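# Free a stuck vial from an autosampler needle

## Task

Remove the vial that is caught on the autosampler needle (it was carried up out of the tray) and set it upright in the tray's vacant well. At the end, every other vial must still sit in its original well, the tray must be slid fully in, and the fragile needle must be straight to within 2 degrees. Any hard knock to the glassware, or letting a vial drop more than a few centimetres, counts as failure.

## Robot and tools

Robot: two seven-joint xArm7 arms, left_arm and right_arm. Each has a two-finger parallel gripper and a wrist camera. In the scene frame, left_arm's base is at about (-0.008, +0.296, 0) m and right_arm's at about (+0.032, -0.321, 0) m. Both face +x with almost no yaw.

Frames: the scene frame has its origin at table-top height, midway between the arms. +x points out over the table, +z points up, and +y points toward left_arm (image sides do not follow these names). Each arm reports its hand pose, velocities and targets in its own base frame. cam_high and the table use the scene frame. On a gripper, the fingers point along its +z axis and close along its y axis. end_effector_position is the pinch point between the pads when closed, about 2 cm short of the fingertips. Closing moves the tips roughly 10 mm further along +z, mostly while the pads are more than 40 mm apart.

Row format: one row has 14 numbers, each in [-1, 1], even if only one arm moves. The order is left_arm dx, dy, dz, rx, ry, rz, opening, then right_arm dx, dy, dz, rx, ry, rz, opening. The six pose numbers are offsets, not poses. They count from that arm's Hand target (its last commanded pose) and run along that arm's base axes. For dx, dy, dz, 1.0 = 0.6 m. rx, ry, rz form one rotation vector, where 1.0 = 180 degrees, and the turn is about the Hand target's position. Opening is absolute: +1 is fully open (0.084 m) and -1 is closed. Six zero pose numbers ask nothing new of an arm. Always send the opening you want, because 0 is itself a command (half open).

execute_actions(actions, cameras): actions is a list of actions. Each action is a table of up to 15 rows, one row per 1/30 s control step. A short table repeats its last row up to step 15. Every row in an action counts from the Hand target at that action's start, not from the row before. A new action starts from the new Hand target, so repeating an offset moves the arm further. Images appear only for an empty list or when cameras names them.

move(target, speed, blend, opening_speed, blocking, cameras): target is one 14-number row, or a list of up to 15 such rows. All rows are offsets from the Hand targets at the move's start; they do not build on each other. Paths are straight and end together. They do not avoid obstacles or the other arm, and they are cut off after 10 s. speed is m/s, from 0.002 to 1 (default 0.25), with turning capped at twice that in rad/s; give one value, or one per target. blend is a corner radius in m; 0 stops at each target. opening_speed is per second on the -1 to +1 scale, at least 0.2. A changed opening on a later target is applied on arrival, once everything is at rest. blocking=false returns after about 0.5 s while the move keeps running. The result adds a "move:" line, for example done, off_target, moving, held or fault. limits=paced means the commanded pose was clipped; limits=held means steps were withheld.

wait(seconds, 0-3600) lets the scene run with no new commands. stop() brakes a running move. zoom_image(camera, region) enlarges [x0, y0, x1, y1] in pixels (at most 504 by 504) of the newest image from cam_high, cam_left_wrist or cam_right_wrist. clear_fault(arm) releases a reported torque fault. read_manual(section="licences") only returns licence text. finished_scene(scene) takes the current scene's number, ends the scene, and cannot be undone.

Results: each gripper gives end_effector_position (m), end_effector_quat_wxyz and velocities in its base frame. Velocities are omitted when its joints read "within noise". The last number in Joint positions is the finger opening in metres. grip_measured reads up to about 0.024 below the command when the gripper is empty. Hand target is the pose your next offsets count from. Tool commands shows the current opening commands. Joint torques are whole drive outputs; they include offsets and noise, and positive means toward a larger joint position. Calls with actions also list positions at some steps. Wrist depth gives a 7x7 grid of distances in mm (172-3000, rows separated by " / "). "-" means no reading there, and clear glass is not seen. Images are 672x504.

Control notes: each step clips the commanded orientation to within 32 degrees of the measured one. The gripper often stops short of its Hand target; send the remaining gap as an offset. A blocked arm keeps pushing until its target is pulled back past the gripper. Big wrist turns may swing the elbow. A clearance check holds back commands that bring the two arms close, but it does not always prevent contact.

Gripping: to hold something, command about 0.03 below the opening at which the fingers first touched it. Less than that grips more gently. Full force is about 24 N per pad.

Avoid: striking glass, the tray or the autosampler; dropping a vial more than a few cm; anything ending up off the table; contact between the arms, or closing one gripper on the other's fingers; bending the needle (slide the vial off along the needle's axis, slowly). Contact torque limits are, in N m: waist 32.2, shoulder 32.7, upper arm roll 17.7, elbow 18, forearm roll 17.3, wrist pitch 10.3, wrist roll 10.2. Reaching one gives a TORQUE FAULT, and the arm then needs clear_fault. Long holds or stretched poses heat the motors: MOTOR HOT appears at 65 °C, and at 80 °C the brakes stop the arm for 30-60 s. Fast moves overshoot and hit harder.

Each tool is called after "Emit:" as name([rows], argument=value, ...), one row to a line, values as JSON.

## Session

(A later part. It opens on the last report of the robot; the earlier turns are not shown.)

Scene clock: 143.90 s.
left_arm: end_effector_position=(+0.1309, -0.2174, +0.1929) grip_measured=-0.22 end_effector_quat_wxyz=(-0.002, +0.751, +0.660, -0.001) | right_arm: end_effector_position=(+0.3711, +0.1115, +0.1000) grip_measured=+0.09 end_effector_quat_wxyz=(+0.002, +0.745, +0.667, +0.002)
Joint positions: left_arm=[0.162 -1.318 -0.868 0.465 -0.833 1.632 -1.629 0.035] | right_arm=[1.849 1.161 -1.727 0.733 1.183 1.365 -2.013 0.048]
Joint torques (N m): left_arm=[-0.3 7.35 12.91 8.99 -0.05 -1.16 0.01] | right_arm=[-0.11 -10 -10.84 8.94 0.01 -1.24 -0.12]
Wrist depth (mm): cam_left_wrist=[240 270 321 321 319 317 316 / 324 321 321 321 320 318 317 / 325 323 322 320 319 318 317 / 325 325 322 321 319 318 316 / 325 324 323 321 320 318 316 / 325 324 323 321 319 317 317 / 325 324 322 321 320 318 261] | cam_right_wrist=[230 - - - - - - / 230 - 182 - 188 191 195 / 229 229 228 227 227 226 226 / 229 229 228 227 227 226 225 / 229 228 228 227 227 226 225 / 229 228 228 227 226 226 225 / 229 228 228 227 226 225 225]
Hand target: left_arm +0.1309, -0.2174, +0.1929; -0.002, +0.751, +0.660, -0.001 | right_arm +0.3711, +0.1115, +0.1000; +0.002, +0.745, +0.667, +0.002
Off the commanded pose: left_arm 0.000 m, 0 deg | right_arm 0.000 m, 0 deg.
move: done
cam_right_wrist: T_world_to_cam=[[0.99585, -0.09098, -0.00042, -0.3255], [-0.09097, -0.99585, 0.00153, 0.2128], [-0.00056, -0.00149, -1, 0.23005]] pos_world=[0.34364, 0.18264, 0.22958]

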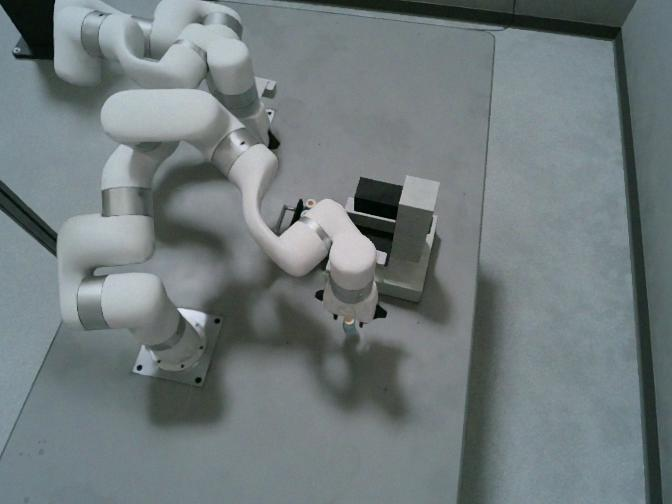

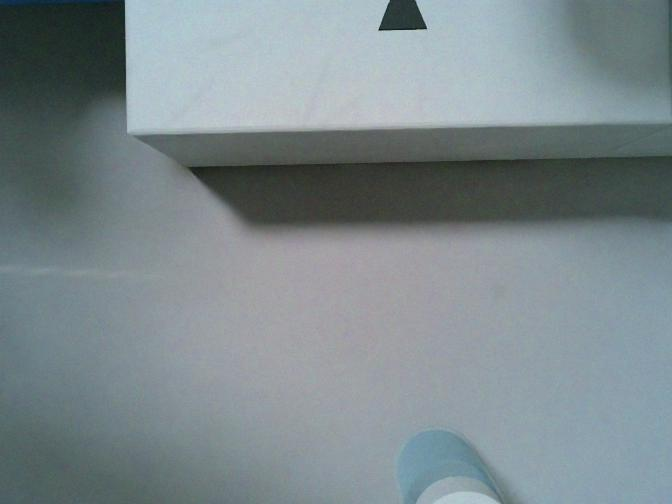

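Emit:
move([
  [0,0,0,0,0,0,-0.2,-0.0035,0,-0.005,0,0,0,0.1],
  [0,0,0,0,0,0,-0.2,-0.0035,0,-0.0428,0,0,0,0.1],
  [0,0,0,0,0,0,-0.2,-0.0035,0,-0.0428,0,0,0,-0.55],
], opening_speed=0.6, speed=0.06)

Emit:
move(target=[0,0,0,0,0,0,-0.2,0,0,0.2,0,0,0,-0.55], speed=0.12, cameras=["cam_high","cam_right_wrist"])

Scene clock: 151.23 s.
left_arm: end_effector_position=(+0.1309, -0.2174, +0.1929) grip_measured=-0.22 end_effector_quat_wxyz=(-0.002, +0.751, +0.660, -0.001) | right_arm: end_effector_position=(+0.3690, +0.1115, +0.0743) grip_measured=-0.47 end_effector_quat_wxyz=(+0.002, +0.745, +0.667, +0.002)
Joint positions: left_arm=[0.162 -1.318 -0.868 0.465 -0.833 1.632 -1.629 0.035] | right_arm=[1.839 1.173 -1.655 0.71 1.246 1.321 -2.029 0.023]
Joint torques (N m): left_arm=[-0.31 7.45 12.93 9.01 0 -1.19 0.01] | right_arm=[-0.2 -10.39 -11.05 5.52 -0.24 -2.2 -0.3]
Wrist depth (mm): cam_left_wrist=[240 271 320 320 320 318 317 / 323 322 321 321 319 319 316 / 325 323 322 321 320 319 316 / 325 324 322 321 319 318 317 / 325 323 322 320 320 317 316 / 325 324 322 321 319 318 316 / 325 324 322 321 320 319 261] | cam_right_wrist=[- - - - - - - / - - - 176 180 - 189 / 204 203 203 202 201 201 200 / 204 203 202 202 201 201 200 / 203 203 202 202 201 200 200 / 203 202 202 201 201 200 200 / 203 202 202 201 201 200 200]
Hand target: left_arm +0.1309, -0.2174, +0.1929; -0.002, +0.751, +0.660, -0.001 | right_arm +0.3690, +0.1115, +0.0743; +0.002, +0.745, +0.667, +0.002
Off the commanded pose: left_arm 0.000 m, 0 deg | right_arm 0.000 m, 0 deg.
move: done

Scene clock: 152.67 s.
left_arm: end_effector_position=(+0.1309, -0.2174, +0.1929) grip_measured=-0.22 end_effector_quat_wxyz=(-0.002, +0.751, +0.660, -0.001) | right_arm: end_effector_position=(+0.3690, +0.1115, +0.1943) grip_measured=-0.47 end_effector_quat_wxyz=(+0.002, +0.745, +0.667, +0.002)
Joint positions: left_arm=[0.162 -1.318 -0.868 0.465 -0.833 1.632 -1.629 0.035] | right_arm=[1.88 1.115 -1.966 0.843 0.979 1.531 -1.961 0.023]
Joint torques (N m): left_arm=[-0.16 7.39 12.88 8.99 0.01 -1.14 0.03] | right_arm=[0.41 -18.28 -18.96 11.62 -0.47 -1.27 -0.06]
Wrist depth (mm): cam_left_wrist=[240 270 320 321 320 318 317 / 324 322 321 321 319 318 317 / 324 323 323 321 319 318 317 / 324 323 323 321 319 319 316 / 325 324 322 321 320 319 317 / 325 324 322 320 320 318 316 / 325 323 322 321 319 319 261] | cam_right_wrist=[271 273 279 314 313 287 256 / 324 323 262 262 261 260 255 / 325 324 322 302 316 319 318 / 324 324 322 321 321 319 319 / 324 323 322 321 320 319 318 / 324 323 322 321 320 319 318 / 324 322 322 320 320 318 318]
Hand target: left_arm +0.1309, -0.2174, +0.1929; -0.002, +0.751, +0.660, -0.001 | right_arm +0.3690, +0.1115, +0.1943; +0.002, +0.745, +0.667, +0.002
Off the commanded pose: left_arm 0.000 m, 0 deg | right_arm 0.000 m, 0 deg.
move: done
cam_right_wrist: T_world_to_cam=[[0.99585, -0.09097, -0.00052, -0.32334], [-0.09097, -0.99585, 0.00154, 0.21246], [-0.00066, -0.00149, -1, 0.32438]] pos_world=[0.34154, 0.18264, 0.32388]

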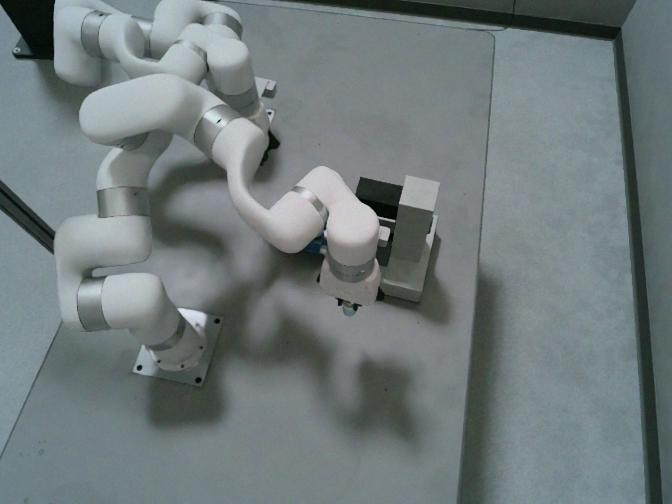

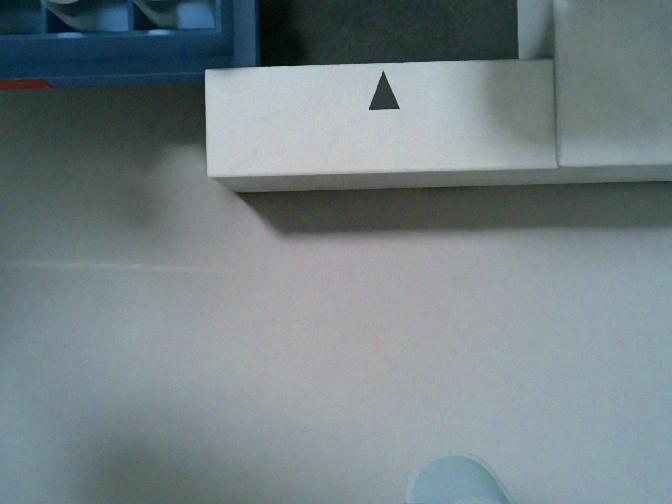

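Emit:
move([
  [0,0,0,0,0,0,-0.2,0,0,0.085,0,0,0,-0.55],
  [0,0,0,0,0,0,-0.2,-0.155,0.2575,0.085,0,0,0,-0.55],
], speed=0.2, blend=[0.02,0], cameras=["cam_high","cam_right_wrist"])

Scene clock: 155.80 s.
left_arm: end_effector_position=(+0.1309, -0.2174, +0.1929) grip_measured=-0.22 end_effector_quat_wxyz=(-0.002, +0.751, +0.660, -0.001) | right_arm: end_effector_position=(+0.3499, +0.1436, +0.2446) grip_measured=-0.47 end_effector_quat_wxyz=(+0.001, +0.745, +0.667, +0.001)
Joint positions: left_arm=[0.162 -1.318 -0.868 0.465 -0.833 1.632 -1.629 0.035] | right_arm=[1.961 1.124 -2.084 0.923 0.911 1.66 -1.87 0.023]
Joint torques (N m): left_arm=[-0.06 7.36 12.85 8.94 -0.03 -1.17 0.01] | right_arm=[0 -17.91 -11.07 10.64 -0.11 -2.28 -0.22]
Wrist depth (mm): cam_left_wrist=[240 270 321 321 320 318 317 / 324 321 321 321 320 318 316 / 325 324 322 321 320 318 316 / 325 323 323 321 319 318 317 / 325 324 323 321 320 318 317 / 326 324 322 321 318 319 316 / 325 323 322 321 320 319 261] | cam_right_wrist=[280 316 269 364 364 363 250 / 270 273 269 364 364 363 305 / 375 374 373 312 311 310 306 / 375 374 372 312 311 311 306 / 374 373 373 371 370 370 367 / 374 373 372 371 369 369 368 / 373 373 371 370 369 369 367]
Hand target: left_arm +0.1309, -0.2174, +0.1929; -0.002, +0.751, +0.660, -0.001 | right_arm +0.3499, +0.1436, +0.2446; +0.001, +0.745, +0.667, +0.001 (not the last commanded pose)
Off the commanded pose: left_arm 0.000 m, 0 deg | right_arm 0.143 m, 0 deg.
move: held (right_arm; a check stopped the path); path passed 1 of 2 targets; limits=held
pose unreachable (right arm): on one or more control steps of this call, first in action 0 (counted from 0), this arm could not follow its commanded pose, so it was not sent that pose on those steps. It may still have moved: this result reports where it is.
cause: moving toward the commanded pose would bring a part of the arm too close to another arm (a part of this arm just beyond joint 4 (elbow) and a part of the left arm just beyond its joint 5 (forearm roll), at the place that arm is still heading or pushing toward).
cam_right_wrist: T_world_to_cam=[[0.99597, -0.08966, -0.00123, -0.30153], [-0.08966, -0.99597, 0.0013, 0.24221], [-0.00134, -0.00118, -1, 0.37487]] pos_world=[0.32254, 0.21464, 0.37418]

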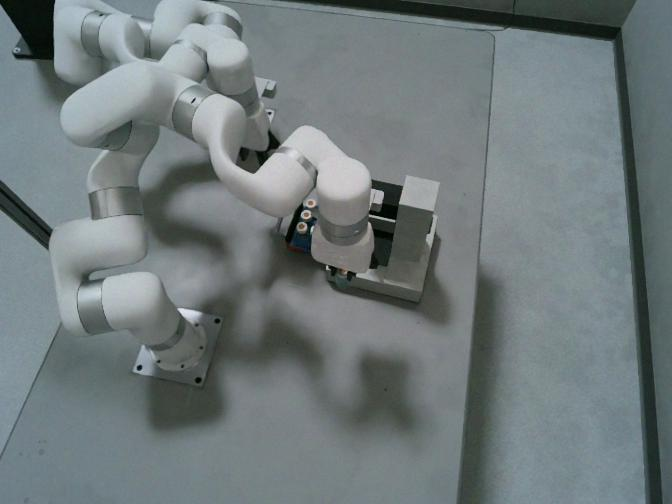

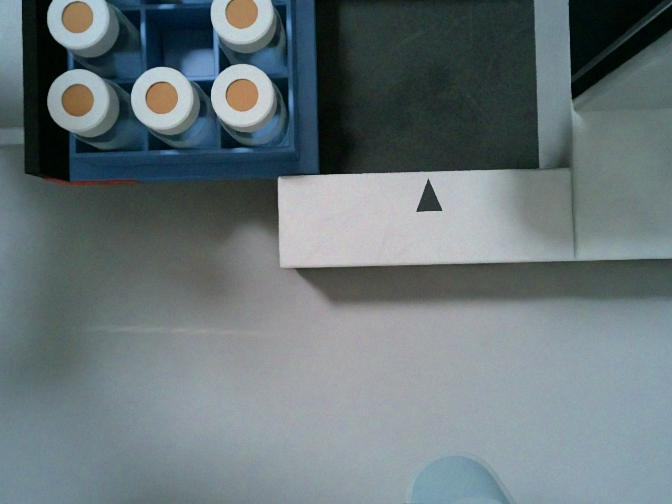

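Emit:
move([
  [-0.05,0.5,0.13,0,0,0,-0.2,0,0,0,0,0,0,-0.55],
  [-0.05,0.5,0.13,0,0,0,-0.2,-0.148,0.288,0,0,0,0,-0.55],
], speed=[0.25,0.15], cameras=["cam_high","cam_right_wrist"])

Scene clock: 159.63 s.
left_arm: end_effector_position=(+0.1168, -0.0729, +0.2260) grip_measured=-0.21 end_effector_quat_wxyz=(-0.005, +0.750, +0.661, +0.000) | right_arm: end_effector_position=(+0.3499, +0.1436, +0.2446) grip_measured=-0.47 end_effector_quat_wxyz=(+0.001, +0.745, +0.667, +0.001)
Joint positions: left_arm=[0.184 -1.491 -0.386 0.305 -0.386 1.78 -1.374 0.035] | right_arm=[1.961 1.124 -2.084 0.923 0.911 1.66 -1.87 0.023]
Joint torques (N m): left_arm=[-0.56 13.28 3.13 21.97 -0.14 -2.03 -0.04] | right_arm=[0.26 -18.06 -10.22 12.05 -0.1 -2.34 -0.32]
Wrist depth (mm): cam_left_wrist=[361 359 358 356 354 353 350 / 361 359 357 355 354 351 350 / - 216 347 355 354 351 351 / - - 227 355 354 351 349 / - - 255 355 353 352 349 / - 359 357 355 353 352 349 / 359 359 357 355 353 352 349] | cam_right_wrist=[299 318 269 364 363 362 247 / 299 275 269 364 363 362 305 / 375 375 373 312 311 310 305 / 374 374 372 312 311 310 305 / 374 374 373 371 370 370 368 / 374 373 372 371 370 369 368 / 373 373 372 370 370 368 368]
Hand target: left_arm +0.1168, -0.0729, +0.2260; -0.005, +0.750, +0.661, +0.000 (not the last commanded pose) | right_arm +0.3499, +0.1436, +0.2446; +0.001, +0.745, +0.667, +0.001 (not the last commanded pose)
Off the commanded pose: left_arm 0.163 m, 0 deg | right_arm 0.194 m, 0 deg.
move: held (left_arm; a check stopped the path), off_target (right_arm; braked when a check withheld steps of left_arm); path passed 0 of 2 targets; limits=held
pose unreachable (left arm): on one or more control steps of this call, first in action 0 (counted from 0), this arm could not follow its commanded pose, so it was not sent that pose on those steps. It may still have moved: this result reports where it is.
cause: moving toward the commanded pose would bring two parts of the arm too close to each other (its gripper and another part of the arm, with joints 2 (shoulder) to 7 (wrist roll) between them, 19 mm apart when it was first held).
cam_right_wrist: T_world_to_cam=[[0.99598, -0.08956, -0.00132, -0.30152], [-0.08956, -0.99598, 0.00131, 0.24218], [-0.00144, -0.00118, -1, 0.3749]] pos_world=[0.32254, 0.21464, 0.37418]

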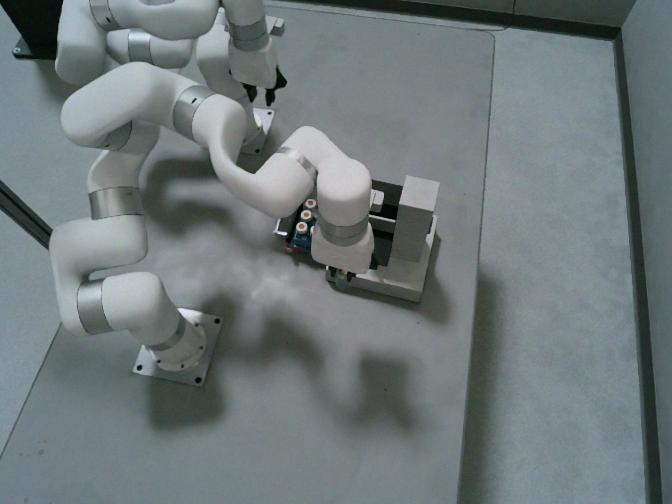

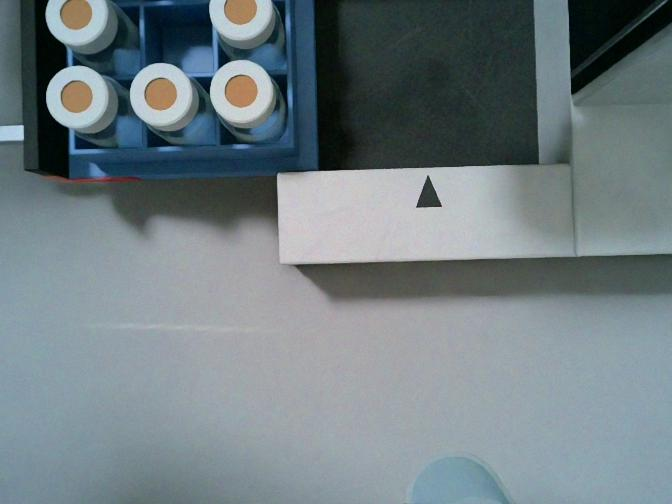

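Emit:
move([
  [0.25,0.2,0.15,0,0,0,-0.2,0,0,0,0,0,0,-0.55],
  [0.4,0.5,0.15,0,0,0,-0.2,0,0,0,0,0,0,-0.55],
  [0.4,0.5,0.15,0,0,0,-0.2,-0.148,0.288,0,0,0,0,-0.55],
], speed=[0.25,0.25,0.15], cameras=["cam_high","cam_right_wrist"])

Scene clock: 165.33 s.
left_arm: end_effector_position=(+0.3568, +0.2271, +0.3160) grip_measured=-0.21 end_effector_quat_wxyz=(-0.005, +0.750, +0.661, +0.000) | right_arm: end_effector_position=(+0.2612, +0.3163, +0.2446) grip_measured=-0.47 end_effector_quat_wxyz=(+0.001, +0.745, +0.667, +0.001)
Joint positions: left_arm=[0.605 -0.19 -0.039 1.167 0.002 1.359 -0.878 0.035] | right_arm=[2.253 1.284 -2.063 1.044 1.061 1.819 -1.444 0.023]
Joint torques (N m): left_arm=[-0.79 -14.06 -0.28 26.32 0.26 -0.93 0.1] | right_arm=[0.35 -13.47 -11.45 8.67 -0.17 -1.15 -0.05]
Wrist depth (mm): cam_left_wrist=[446 443 440 437 434 431 429 / 447 445 442 438 437 434 431 / 447 444 441 439 437 435 431 / 448 445 442 440 438 436 432 / 450 446 446 440 438 436 434 / 450 447 445 442 438 436 432 / 452 450 444 443 440 437 436] | cam_right_wrist=[374 372 372 371 370 370 369 / 374 373 372 371 370 369 369 / 374 373 373 370 370 309 309 / 374 373 372 371 370 309 309 / 374 372 313 267 298 325 360 / 373 372 328 266 322 325 360 / 374 372 319 266 297 325 359]
Hand target: left_arm +0.3568, +0.2271, +0.3160; -0.005, +0.750, +0.661, +0.000 | right_arm +0.2611, +0.3164, +0.2446; +0.001, +0.745, +0.667, +0.001
Off the commanded pose: left_arm 0.000 m, 0 deg | right_arm 0.000 m, 0 deg.
move: done
cam_right_wrist: T_world_to_cam=[[0.99597, -0.08966, -0.00133, -0.19756], [-0.08966, -0.99597, 0.00121, 0.40638], [-0.00144, -0.00108, -1, 0.37494]] pos_world=[0.23374, 0.38744, 0.37418]

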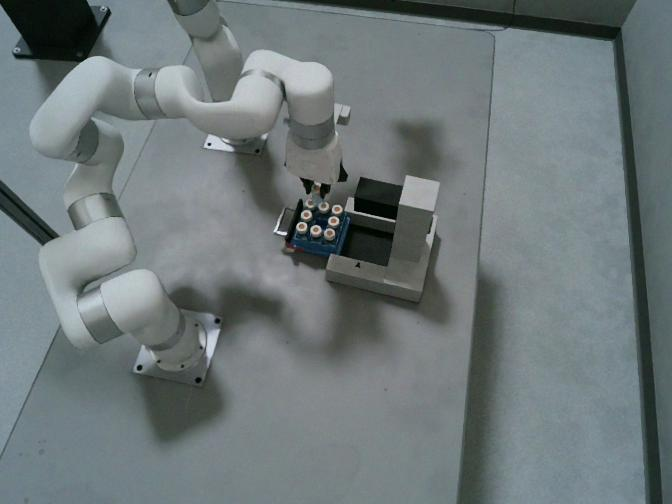

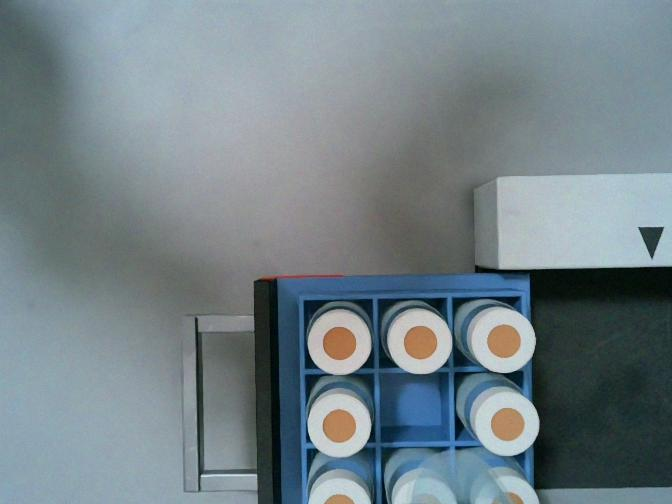

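Emit:
move([
  [0,0,0,0,0,0,-0.2,-0.0012,0.0092,0,0,0,0,-0.55],
  [0,0,0,0,0,0,-0.2,-0.0012,0.0092,-0.083,0,0,0,-0.55],
], speed=0.08, cameras=["cam_high","cam_right_wrist"])

Emit:
zoom_image(camera="cam_right_wrist", region=[302, 304, 602, 504])

Scene clock: 168.63 s.
left_arm: end_effector_position=(+0.3568, +0.2271, +0.3160) grip_measured=-0.21 end_effector_quat_wxyz=(-0.005, +0.750, +0.661, +0.000) | right_arm: end_effector_position=(+0.2604, +0.3219, +0.1948) grip_measured=-0.47 end_effector_quat_wxyz=(+0.001, +0.745, +0.667, +0.001)
Joint positions: left_arm=[0.605 -0.19 -0.039 1.167 0.002 1.359 -0.878 0.035] | right_arm=[2.28 1.346 -1.97 0.962 1.152 1.752 -1.446 0.023]
Joint torques (N m): left_arm=[-0.59 -14.31 -0.32 26.43 0.41 -0.99 0.12] | right_arm=[0.45 -13.12 -12.04 3.4 0.02 -2.44 -0.3]
Wrist depth (mm): cam_left_wrist=[446 444 440 438 436 432 431 / 446 446 441 437 437 434 431 / 447 446 441 440 435 434 432 / 448 446 444 440 438 434 433 / 448 447 444 441 438 436 432 / 450 447 444 442 441 438 434 / 451 449 444 443 439 438 435] | cam_right_wrist=[324 323 323 321 321 320 319 / 324 323 322 321 321 320 319 / 323 323 322 321 320 277 260 / 323 323 322 321 320 260 260 / 323 322 263 249 277 276 311 / 323 322 246 217 216 216 311 / 323 322 245 216 268 215 311]
Hand target: left_arm +0.3568, +0.2271, +0.3160; -0.005, +0.750, +0.661, +0.000 | right_arm +0.2604, +0.3219, +0.1948; +0.001, +0.745, +0.667, +0.001
Off the commanded pose: left_arm 0.000 m, 0 deg | right_arm 0.000 m, 0 deg.
move: done
cam_right_wrist: T_world_to_cam=[[0.99598, -0.08956, -0.00133, -0.19647], [-0.08956, -0.99598, 0.00121, 0.41194], [-0.00144, -0.00108, -1, 0.32515]] pos_world=[0.23304, 0.39304, 0.32438]

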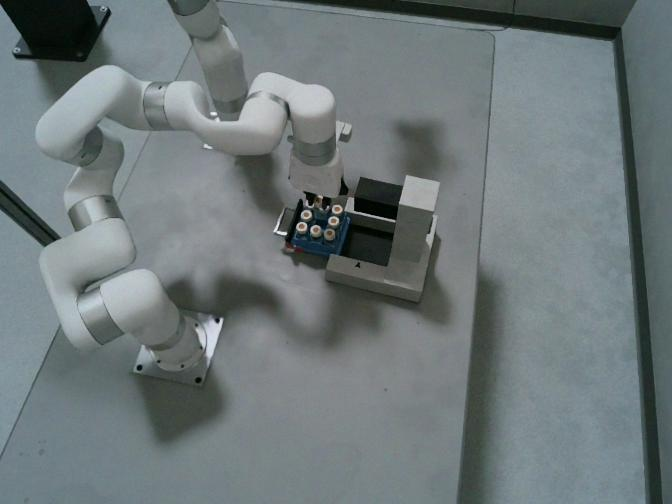

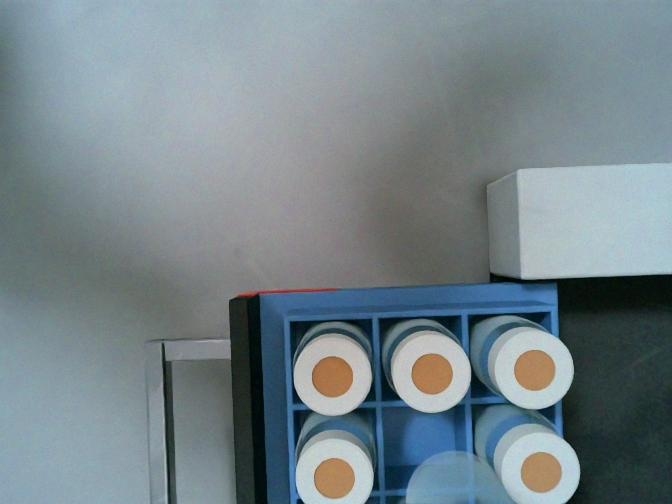

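Scaled by 1.680 from the camera's image (finer frame: 960x720).

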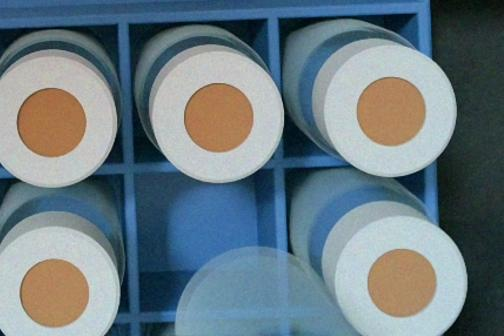

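Emit:
move([
  [0,0,0,0,0,0,-0.2,-0.003,0,-0.03,0,0,0,-0.55],
  [0,0,0,0,0,0,-0.2,-0.003,0,-0.064,0,0,0,-0.55],
], speed=0.05, cameras=["cam_right_wrist"])

Emit:
zoom_image(camera="cam_right_wrist", region=[302, 304, 602, 504])

Scene clock: 173.43 s.
left_arm: end_effector_position=(+0.3568, +0.2271, +0.3160) grip_measured=-0.21 end_effector_quat_wxyz=(-0.005, +0.750, +0.661, +0.000) | right_arm: end_effector_position=(+0.2586, +0.3219, +0.1564) grip_measured=-0.47 end_effector_quat_wxyz=(+0.001, +0.745, +0.667, +0.001)
Joint positions: left_arm=[0.605 -0.19 -0.039 1.167 0.002 1.359 -0.878 0.035] | right_arm=[2.303 1.39 -1.894 0.9 1.226 1.7 -1.453 0.023]
Joint torques (N m): left_arm=[-0.69 -14.1 -0.19 26.31 0.29 -1 0.06] | right_arm=[0.55 -13.27 -12.2 2.86 0.19 -2.49 -0.4]
Wrist depth (mm): cam_left_wrist=[446 445 440 437 434 432 429 / 446 445 440 438 436 433 431 / 448 445 442 439 437 434 433 / 449 447 442 441 437 435 433 / 450 447 443 442 440 436 433 / 451 449 444 442 440 437 435 / 452 449 444 443 440 437 435] | cam_right_wrist=[285 284 284 283 282 282 281 / 285 284 284 283 282 281 281 / 285 284 283 283 282 282 221 / 285 284 283 283 283 282 221 / 285 284 231 239 238 235 273 / 285 226 207 178 177 177 273 / 285 284 221 189 238 213 273]
Hand target: left_arm +0.3568, +0.2271, +0.3160; -0.005, +0.750, +0.661, +0.000 | right_arm +0.2586, +0.3219, +0.1564; +0.001, +0.745, +0.667, +0.001
Off the commanded pose: left_arm 0.000 m, 0 deg | right_arm 0.000 m, 0 deg.
move: done
cam_right_wrist: T_world_to_cam=[[0.99598, -0.08956, -0.00133, -0.19473], [-0.08956, -0.99598, 0.00121, 0.41182], [-0.00144, -0.00108, -1, 0.28674]] pos_world=[0.23124, 0.39304, 0.28598]

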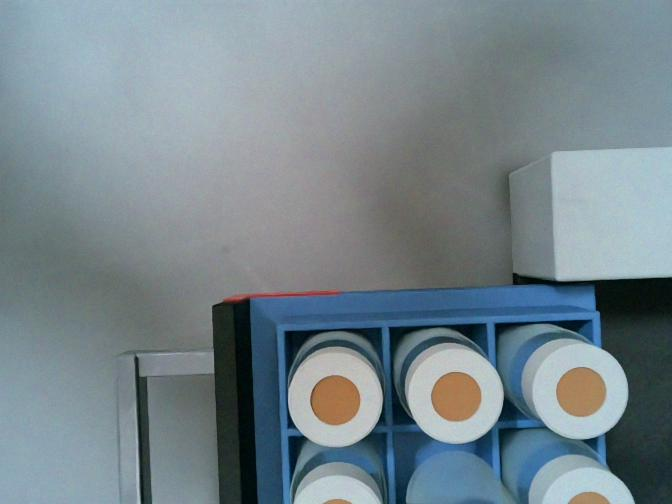

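Scaled by 1.680 from the camera's image (finer frame: 960x720).

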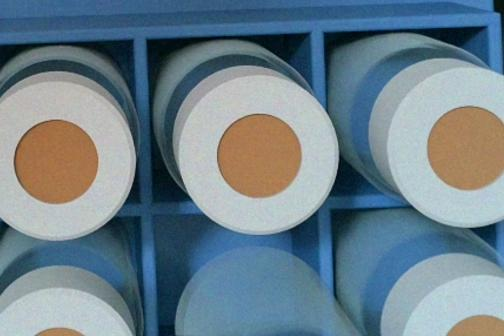

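Emit:
move(target=[0,0,0,0,0,0,-0.2,0,0.0028,-0.009,0,0,0,-0.55], speed=0.04, cameras=["cam_right_wrist"])

Emit:
zoom_image(camera="cam_right_wrist", region=[372, 384, 552, 504])

Scene clock: 176.93 s.
left_arm: end_effector_position=(+0.3568, +0.2271, +0.3160) grip_measured=-0.21 end_effector_quat_wxyz=(-0.005, +0.750, +0.661, +0.000) | right_arm: end_effector_position=(+0.2586, +0.3236, +0.1510) grip_measured=-0.47 end_effector_quat_wxyz=(+0.001, +0.745, +0.667, +0.001)
Joint positions: left_arm=[0.605 -0.19 -0.039 1.167 0.002 1.359 -0.878 0.035] | right_arm=[2.304 1.395 -1.881 0.897 1.238 1.693 -1.451 0.023]
Joint torques (N m): left_arm=[-0.56 -14.16 -0.23 26.32 0.33 -1.03 0.07] | right_arm=[0.71 -13.23 -12.35 2.68 0.02 -2.49 -0.14]
Wrist depth (mm): cam_left_wrist=[445 443 441 437 435 432 430 / 447 445 442 440 437 432 431 / 447 445 441 438 438 435 430 / 449 445 443 440 437 435 432 / 450 446 444 441 438 436 432 / 451 448 444 442 439 437 434 / 452 448 446 442 439 437 435] | cam_right_wrist=[280 279 278 278 277 277 276 / 279 279 278 278 277 277 276 / 279 279 278 278 277 276 216 / 279 279 278 278 277 276 216 / 279 279 230 233 233 232 267 / 279 220 202 173 172 205 267 / 279 223 220 177 233 - 267]
Hand target: left_arm +0.3568, +0.2271, +0.3160; -0.005, +0.750, +0.661, +0.000 | right_arm +0.2586, +0.3236, +0.1510; +0.001, +0.745, +0.667, +0.001
Off the commanded pose: left_arm 0.000 m, 0 deg | right_arm 0.000 m, 0 deg.
move: done
cam_right_wrist: T_world_to_cam=[[0.99598, -0.08956, -0.00133, -0.19459], [-0.08956, -0.99598, 0.00121, 0.41342], [-0.00144, -0.00108, -1, 0.28135]] pos_world=[0.23124, 0.39464, 0.28058]

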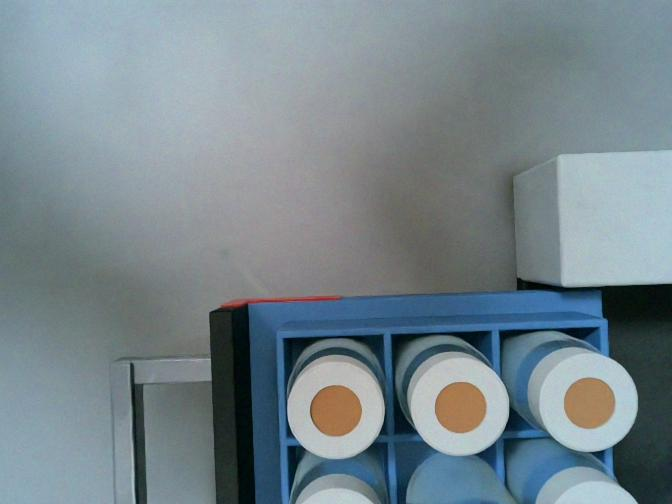

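Scaled by 2.800 from the camera's image (finer frame: 960x720).

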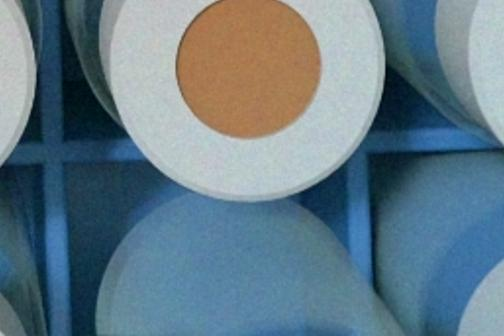

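Emit:
move(target=[0,0,0,0,0,0,-0.2,0,0.0005,-0.0458,0,0,0,-0.55], speed=0.03, cameras=["cam_right_wrist","cam_high"])

Emit:
zoom_image(camera="cam_high", region=[280, 180, 360, 260])

Scene clock: 181.03 s.
left_arm: end_effector_position=(+0.3568, +0.2271, +0.3160) grip_measured=-0.21 end_effector_quat_wxyz=(-0.005, +0.750, +0.661, +0.000) | right_arm: end_effector_position=(+0.2586, +0.3239, +0.1235) grip_measured=-0.47 end_effector_quat_wxyz=(+0.001, +0.745, +0.667, +0.001)
Joint positions: left_arm=[0.605 -0.19 -0.039 1.167 0.002 1.359 -0.878 0.035] | right_arm=[2.313 1.422 -1.819 0.866 1.296 1.656 -1.455 0.023]
Joint torques (N m): left_arm=[-0.66 -14.2 -0.3 26.25 0.32 -1.08 0.13] | right_arm=[0.65 -12.9 -12.54 2.29 0.09 -2.71 -0.35]
Wrist depth (mm): cam_left_wrist=[445 444 440 438 435 432 428 / 447 445 443 438 436 434 431 / 447 444 442 440 436 434 432 / 449 447 444 441 438 436 432 / 450 446 444 441 437 435 432 / 449 450 444 441 440 436 435 / 452 449 445 443 440 436 434] | cam_right_wrist=[252 251 251 250 250 249 248 / 252 251 251 250 249 249 249 / 252 251 250 250 249 249 189 / 252 251 251 250 249 249 189 / 252 251 206 206 206 205 205 / 252 251 174 - 205 - 240 / 252 201 174 - - 205 205]
Hand target: left_arm +0.3568, +0.2271, +0.3160; -0.005, +0.750, +0.661, +0.000 | right_arm +0.2586, +0.3239, +0.1235; +0.001, +0.745, +0.667, +0.001
Off the commanded pose: left_arm 0.000 m, 0 deg | right_arm 0.000 m, 0 deg.
move: done
cam_right_wrist: T_world_to_cam=[[0.99598, -0.08956, -0.00133, -0.1946], [-0.08956, -0.99598, 0.00121, 0.41376], [-0.00144, -0.00108, -1, 0.25384]] pos_world=[0.23124, 0.39494, 0.25309]
Images, in order (width x height): cam_high 672x504, cam_right_wrist 672x504.

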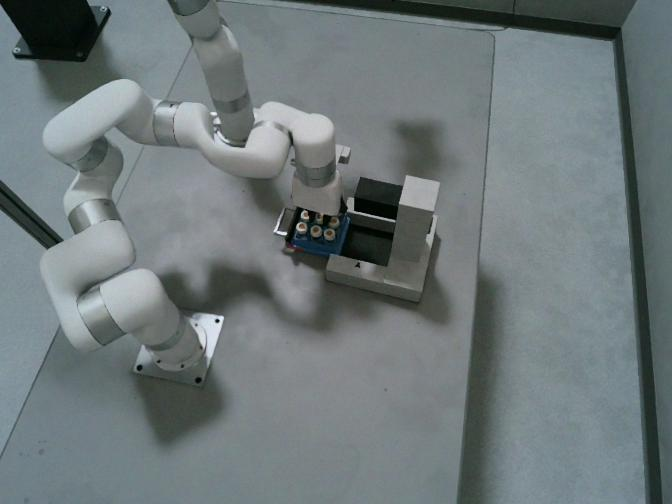

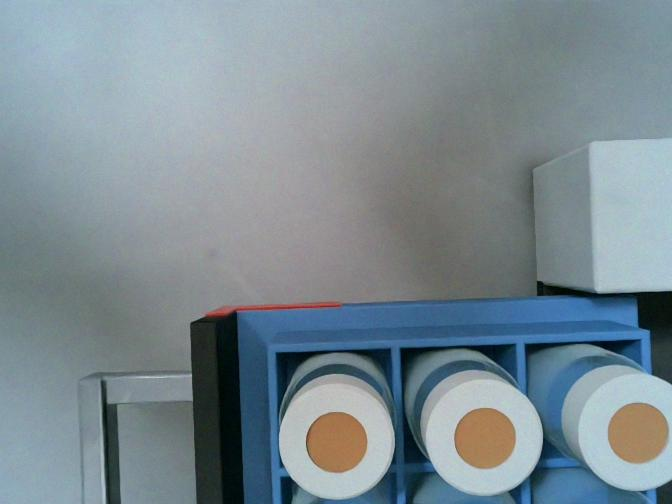

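Scaled by 6.300 from the camera's image (finer frame: 960x720).

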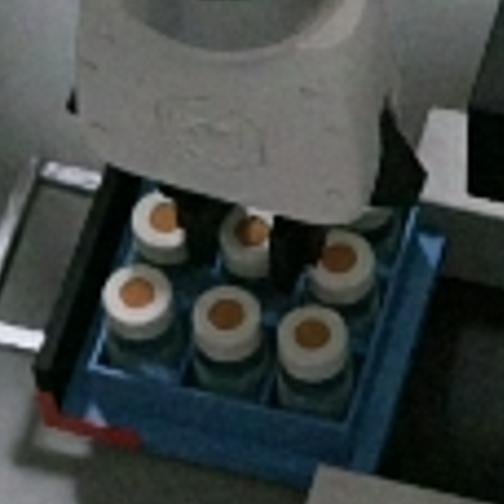

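Emit:
move([
  [0,0,0,0,0,0,-0.2,0,0,0,0,0,0,-0.32],
  [0,0,0,0,0,0,-0.2,0,0,0.17,0,0,0,-0.32],
  [0,0,0,0,0,0,-0.2,0.04,-0.09,0.17,0,0,0,-0.32],
], opening_speed=0.4, speed=[0.05,0.08,0.2], cameras=["cam_right_wrist"])

Scene clock: 186.50 s.
left_arm: end_effector_position=(+0.3568, +0.2271, +0.3160) grip_measured=-0.21 end_effector_quat_wxyz=(-0.005, +0.750, +0.661, +0.000) | right_arm: end_effector_position=(+0.2826, +0.2699, +0.2255) grip_measured=-0.34 end_effector_quat_wxyz=(+0.001, +0.745, +0.667, +0.001)
Joint positions: left_arm=[0.605 -0.19 -0.039 1.167 0.002 1.359 -0.878 0.035] | right_arm=[2.216 1.287 -2.053 0.939 1.049 1.762 -1.571 0.029]
Joint torques (N m): left_arm=[-0.58 -14.16 -0.23 26.23 0.31 -1.15 0.07] | right_arm=[-0.25 -23.22 -19.85 4.48 -0.44 -2.4 -0.28]
Wrist depth (mm): cam_left_wrist=[446 444 442 437 434 433 430 / 448 444 441 438 435 434 431 / 449 446 442 440 437 435 431 / 449 445 443 440 437 434 432 / 450 446 444 441 438 436 433 / 450 448 445 443 439 437 435 / 451 448 444 443 440 437 436] | cam_right_wrist=[355 355 353 353 352 351 351 / 355 354 353 353 352 291 290 / 355 354 310 308 307 342 342 / 355 296 281 248 280 343 342 / 355 353 248 247 246 342 341 / 355 354 279 247 247 342 341 / 355 354 353 352 351 290 290]
Hand target: left_arm +0.3568, +0.2271, +0.3160; -0.005, +0.750, +0.661, +0.000 | right_arm +0.2826, +0.2699, +0.2255; +0.001, +0.745, +0.667, +0.001
Off the commanded pose: left_arm 0.000 m, 0 deg | right_arm 0.000 m, 0 deg.
move: done
cam_right_wrist: T_world_to_cam=[[0.99598, -0.08956, -0.00122, -0.22323], [-0.08956, -0.99598, 0.0013, 0.36207], [-0.00134, -0.00118, -1, 0.35583]] pos_world=[0.25524, 0.34104, 0.35508]

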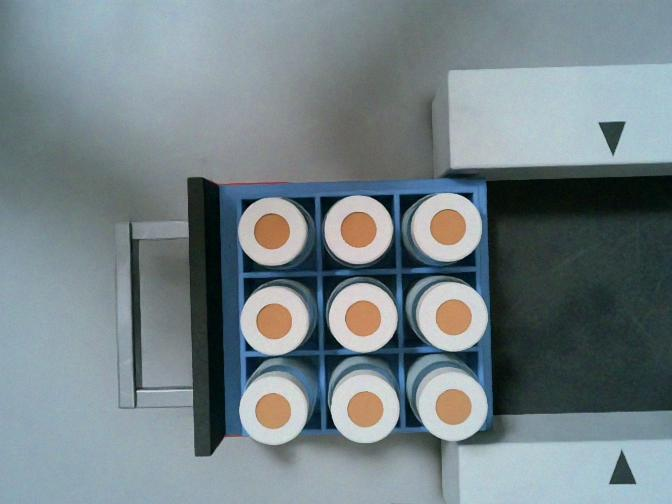

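Emit:
move([
  [0,0,0,0,0,0,-0.2,-0.1975,0.0933,0,0,0,0,-0.2],
  [0,0,0,0,0,0,-0.2,-0.1975,0.0933,-0.14,0,0,0,-0.2],
], speed=0.15, cameras=["cam_high","cam_right_wrist"])

Emit:
zoom_image(camera="cam_high", region=[240, 170, 340, 270])

Scene clock: 193.33 s.
left_arm: end_effector_position=(+0.3568, +0.2271, +0.3160) grip_measured=-0.21 end_effector_quat_wxyz=(-0.005, +0.750, +0.661, +0.000) | right_arm: end_effector_position=(+0.1641, +0.3259, +0.1415) grip_measured=-0.21 end_effector_quat_wxyz=(+0.001, +0.745, +0.667, +0.001)
Joint positions: left_arm=[0.605 -0.19 -0.039 1.167 0.002 1.359 -0.878 0.035] | right_arm=[2.599 1.553 -1.946 0.729 1.273 1.8 -1.313 0.035]
Joint torques (N m): left_arm=[-0.57 -14.15 -0.28 26.15 0.28 -1.23 0.12] | right_arm=[0.46 -12.12 -11.16 1.9 0.05 -2.43 -0.18]
Wrist depth (mm): cam_left_wrist=[446 444 441 438 435 431 429 / 446 443 442 438 437 434 430 / 447 445 442 439 436 434 432 / 449 446 443 439 438 435 432 / 450 447 445 440 438 435 434 / 451 447 445 442 439 437 434 / 450 448 445 444 440 437 434] | cam_right_wrist=[270 270 269 269 269 268 268 / 270 270 269 269 268 268 267 / 270 270 269 269 268 268 267 / 270 270 269 269 268 268 267 / 270 269 269 269 268 210 223 / 270 269 269 269 268 210 197 / 270 270 269 269 268 223 223]
Hand target: left_arm +0.3568, +0.2271, +0.3160; -0.005, +0.750, +0.661, +0.000 | right_arm +0.1641, +0.3259, +0.1415; +0.001, +0.745, +0.667, +0.001
Off the commanded pose: left_arm 0.000 m, 0 deg | right_arm 0.000 m, 0 deg.
move: done
cam_right_wrist: T_world_to_cam=[[0.99598, -0.08956, -0.00133, -0.10028], [-0.08956, -0.99598, 0.00121, 0.40726], [-0.00144, -0.00108, -1, 0.27171]] pos_world=[0.13674, 0.39694, 0.27109]

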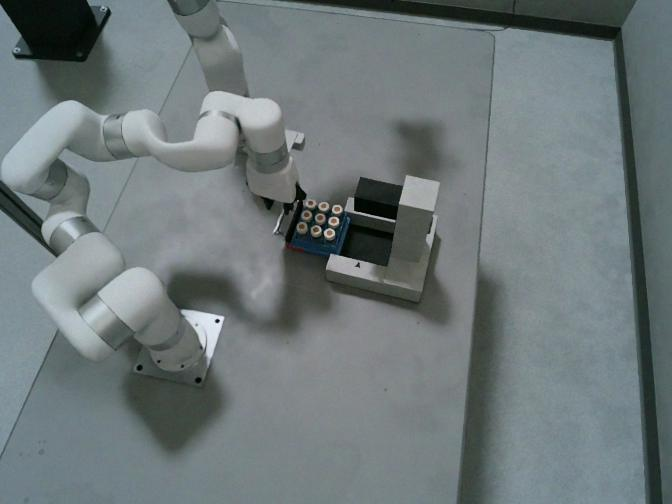

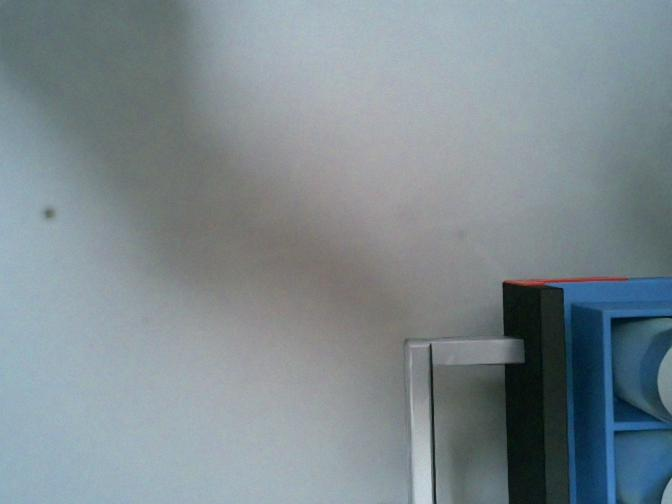

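Scaled by 5.040 from the camera's image (finer frame: 960x720).

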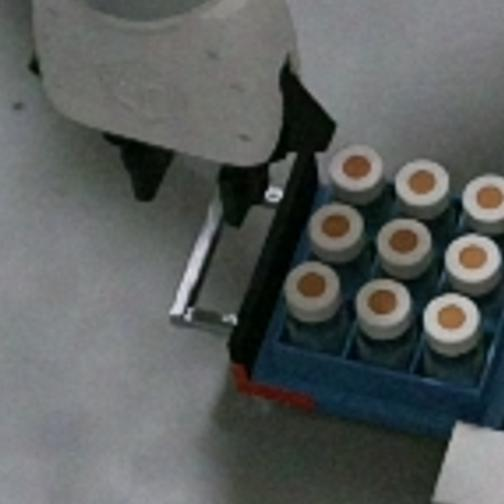

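Emit:
move(target=[0,0,0,0,0,0,-0.2,0,0,-0.08,0,0,0,-0.1], speed=0.1, cameras=["cam_high","cam_right_wrist"])

Emit:
zoom_image(camera="cam_high", region=[250, 190, 320, 250])

Scene clock: 196.67 s.
left_arm: end_effector_position=(+0.3568, +0.2271, +0.3160) grip_measured=-0.21 end_effector_quat_wxyz=(-0.005, +0.750, +0.661, +0.000) | right_arm: end_effector_position=(+0.1642, +0.3259, +0.0936) grip_measured=-0.11 end_effector_quat_wxyz=(+0.001, +0.745, +0.667, +0.002)
Joint positions: left_arm=[0.605 -0.19 -0.039 1.167 0.002 1.359 -0.878 0.035] | right_arm=[2.632 1.6 -1.818 0.676 1.394 1.744 -1.308 0.039]
Joint torques (N m): left_arm=[-0.5 -14.18 -0.23 26.06 0.26 -1.19 0.15] | right_arm=[3.63 -12.76 0.02 2.81 4.65 1.9 -0.32]
Wrist depth (mm): cam_left_wrist=[446 443 440 438 436 433 430 / 446 444 443 439 436 433 431 / 448 447 441 440 437 434 431 / 449 446 443 440 437 434 433 / 449 447 443 440 437 436 434 / 449 447 446 442 440 436 434 / 452 448 446 442 439 437 435] | cam_right_wrist=[227 227 227 228 228 228 228 / 227 226 227 227 227 228 228 / 226 226 226 227 227 227 228 / 226 226 226 226 227 227 227 / 226 226 226 226 226 - 183 / 225 225 225 226 226 - 182 / 224 225 225 225 225 - -]
Hand target: left_arm +0.3568, +0.2271, +0.3160; -0.005, +0.750, +0.661, +0.000 | right_arm +0.1641, +0.3259, +0.0935; +0.001, +0.745, +0.667, +0.001
Off the commanded pose: left_arm 0.000 m, 0 deg | right_arm 0.000 m, 0 deg.
move: done
cam_right_wrist: T_world_to_cam=[[0.99597, -0.08967, -0.00114, -0.10034], [-0.08966, -0.99597, 0.00109, 0.40736], [-0.00124, -0.00098, -1, 0.22374]] pos_world=[0.13674, 0.39694, 0.22318]

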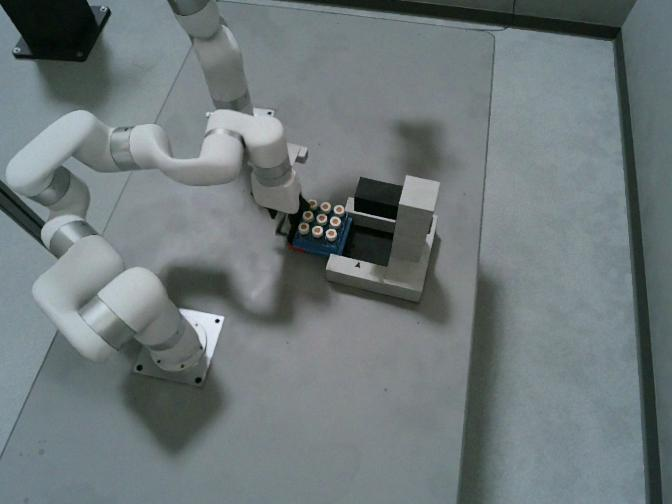

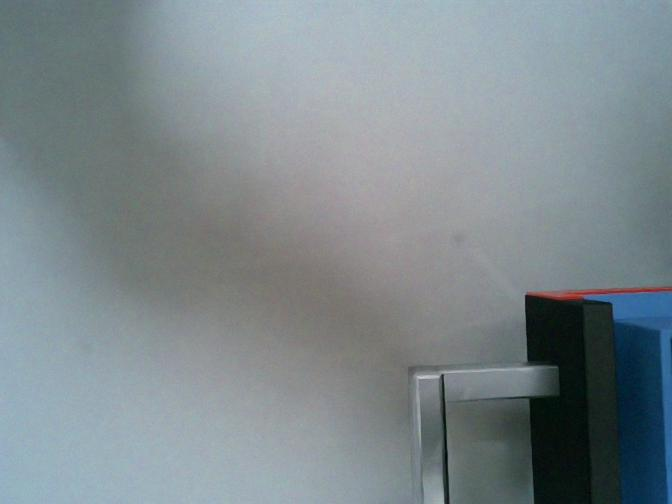

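Scaled by 7.200 from the camera's image (finer frame: 960x720).

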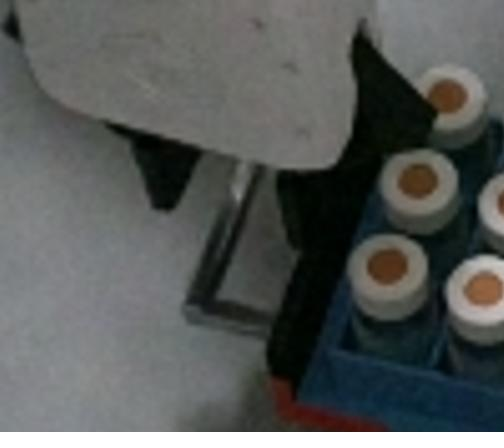

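Emit:
move([
  [0,0,0,0,0,0,-0.2,0,0,0.04,0,0,0,-0.1],
  [0,0,0,0,0,0,-0.2,-0.0165,0.0016,0.04,0,0,0,-0.2],
  [0,0,0,0,0,0,-0.2,-0.0165,0.0016,-0.015,0,0,0,-0.2],
], speed=0.06, cameras=["cam_high","cam_right_wrist"])

Emit:
zoom_image(camera="cam_high", region=[250, 190, 320, 250])

Scene clock: 201.47 s.
left_arm: end_effector_position=(+0.3568, +0.2271, +0.3160) grip_measured=-0.21 end_effector_quat_wxyz=(-0.005, +0.750, +0.661, +0.000) | right_arm: end_effector_position=(+0.1542, +0.3268, +0.0845) grip_measured=-0.21 end_effector_quat_wxyz=(+0.001, +0.745, +0.667, +0.001)
Joint positions: left_arm=[0.605 -0.19 -0.039 1.167 0.002 1.359 -0.878 0.035] | right_arm=[2.671 1.617 -1.796 0.657 1.419 1.74 -1.284 0.035]
Joint torques (N m): left_arm=[-0.49 -14.1 -0.23 26.11 0.34 -1.29 0.14] | right_arm=[0.54 -11.29 -11.24 0.48 -0.04 -2.54 -0.11]
Wrist depth (mm): cam_left_wrist=[446 443 441 437 436 431 429 / 447 444 441 437 436 433 432 / 446 445 442 440 437 434 432 / 449 445 443 441 438 435 432 / 450 448 443 440 438 436 432 / 449 448 443 442 439 437 434 / 450 449 446 442 439 437 435] | cam_right_wrist=[213 213 212 212 212 211 211 / 213 213 213 212 212 211 211 / 213 212 213 212 212 211 211 / 213 212 212 212 212 211 211 / 213 212 212 212 212 211 - / 213 213 212 212 212 211 - / 213 213 212 212 212 211 174]
Hand target: left_arm +0.3568, +0.2271, +0.3160; -0.005, +0.750, +0.661, +0.000 | right_arm +0.1542, +0.3268, +0.0845; +0.001, +0.745, +0.667, +0.001
Off the commanded pose: left_arm 0.000 m, 0 deg | right_arm 0.000 m, 0 deg.
move: done
cam_right_wrist: T_world_to_cam=[[0.99598, -0.08956, -0.00133, -0.0904], [-0.08956, -0.99598, 0.00121, 0.40744], [-0.00144, -0.00108, -1, 0.2147]] pos_world=[0.12684, 0.39794, 0.21408]

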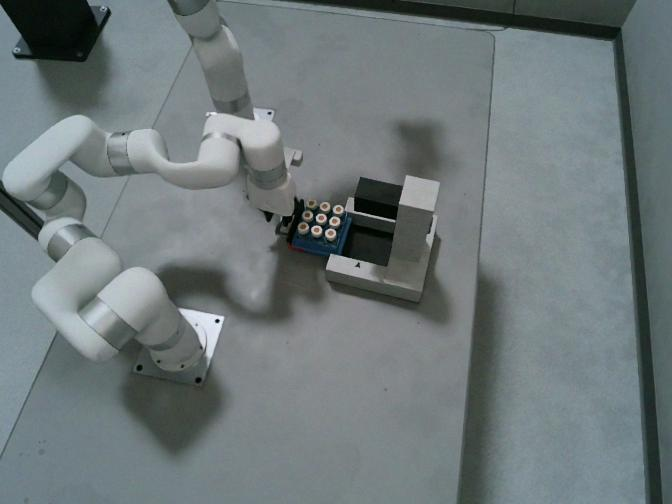

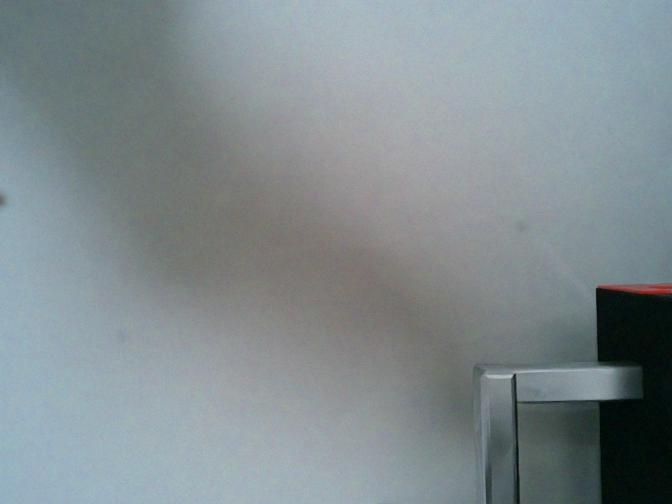

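Scaled by 7.200 from the camera's image (finer frame: 960x720).

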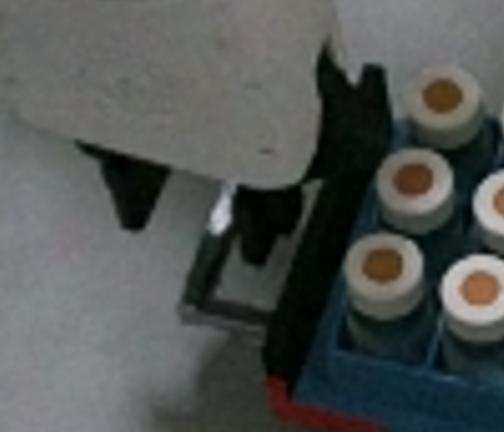

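Emit:
move([
  [0,0,0,0,0,0,-0.2,0,0,-0.0375,0,0,0,-0.2],
  [0,0,0,0,0,0,-0.2,0,0,-0.0375,0,0,0,-0.95],
], speed=0.06, opening_speed=1, cameras=["cam_right_wrist"])

Scene clock: 204.30 s.
left_arm: end_effector_position=(+0.3568, +0.2271, +0.3160) grip_measured=-0.21 end_effector_quat_wxyz=(-0.005, +0.750, +0.661, +0.000) | right_arm: end_effector_position=(+0.1542, +0.3268, +0.0620) grip_measured=-0.82 end_effector_quat_wxyz=(+0.001, +0.745, +0.667, +0.001)
Joint positions: left_arm=[0.605 -0.19 -0.039 1.167 0.002 1.359 -0.878 0.035] | right_arm=[2.683 1.634 -1.729 0.641 1.481 1.713 -1.28 0.008]
Joint torques (N m): left_arm=[-0.49 -14.17 -0.21 26.04 0.28 -1.29 0.18] | right_arm=[2.57 -15.53 -13.98 2.73 0.94 -0.61 0.29]
Wrist depth (mm): cam_left_wrist=[446 442 440 437 433 433 430 / 447 442 441 438 437 433 430 / 447 445 442 440 437 435 433 / 448 446 442 438 439 435 434 / 451 446 445 440 440 436 434 / 450 448 444 443 438 436 435 / 452 448 446 443 440 437 434] | cam_right_wrist=[191 190 190 190 190 189 189 / 190 190 190 190 189 189 189 / 190 190 190 190 189 189 189 / 190 190 190 189 189 189 189 / 190 190 190 189 189 189 - / 190 190 190 189 189 189 - / 190 190 190 189 189 189 -]
Hand target: left_arm +0.3568, +0.2271, +0.3160; -0.005, +0.750, +0.661, +0.000 | right_arm +0.1542, +0.3268, +0.0620; +0.001, +0.745, +0.667, +0.001
Off the commanded pose: left_arm 0.000 m, 0 deg | right_arm 0.000 m, 0 deg.
move: done
cam_right_wrist: T_world_to_cam=[[0.99598, -0.08956, -0.00122, -0.09045], [-0.08956, -0.99598, 0.0013, 0.40745], [-0.00134, -0.00118, -1, 0.19223]] pos_world=[0.12684, 0.39794, 0.19159]

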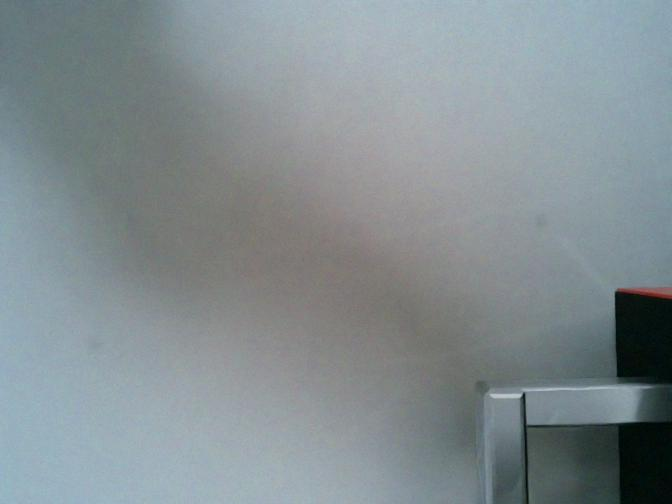

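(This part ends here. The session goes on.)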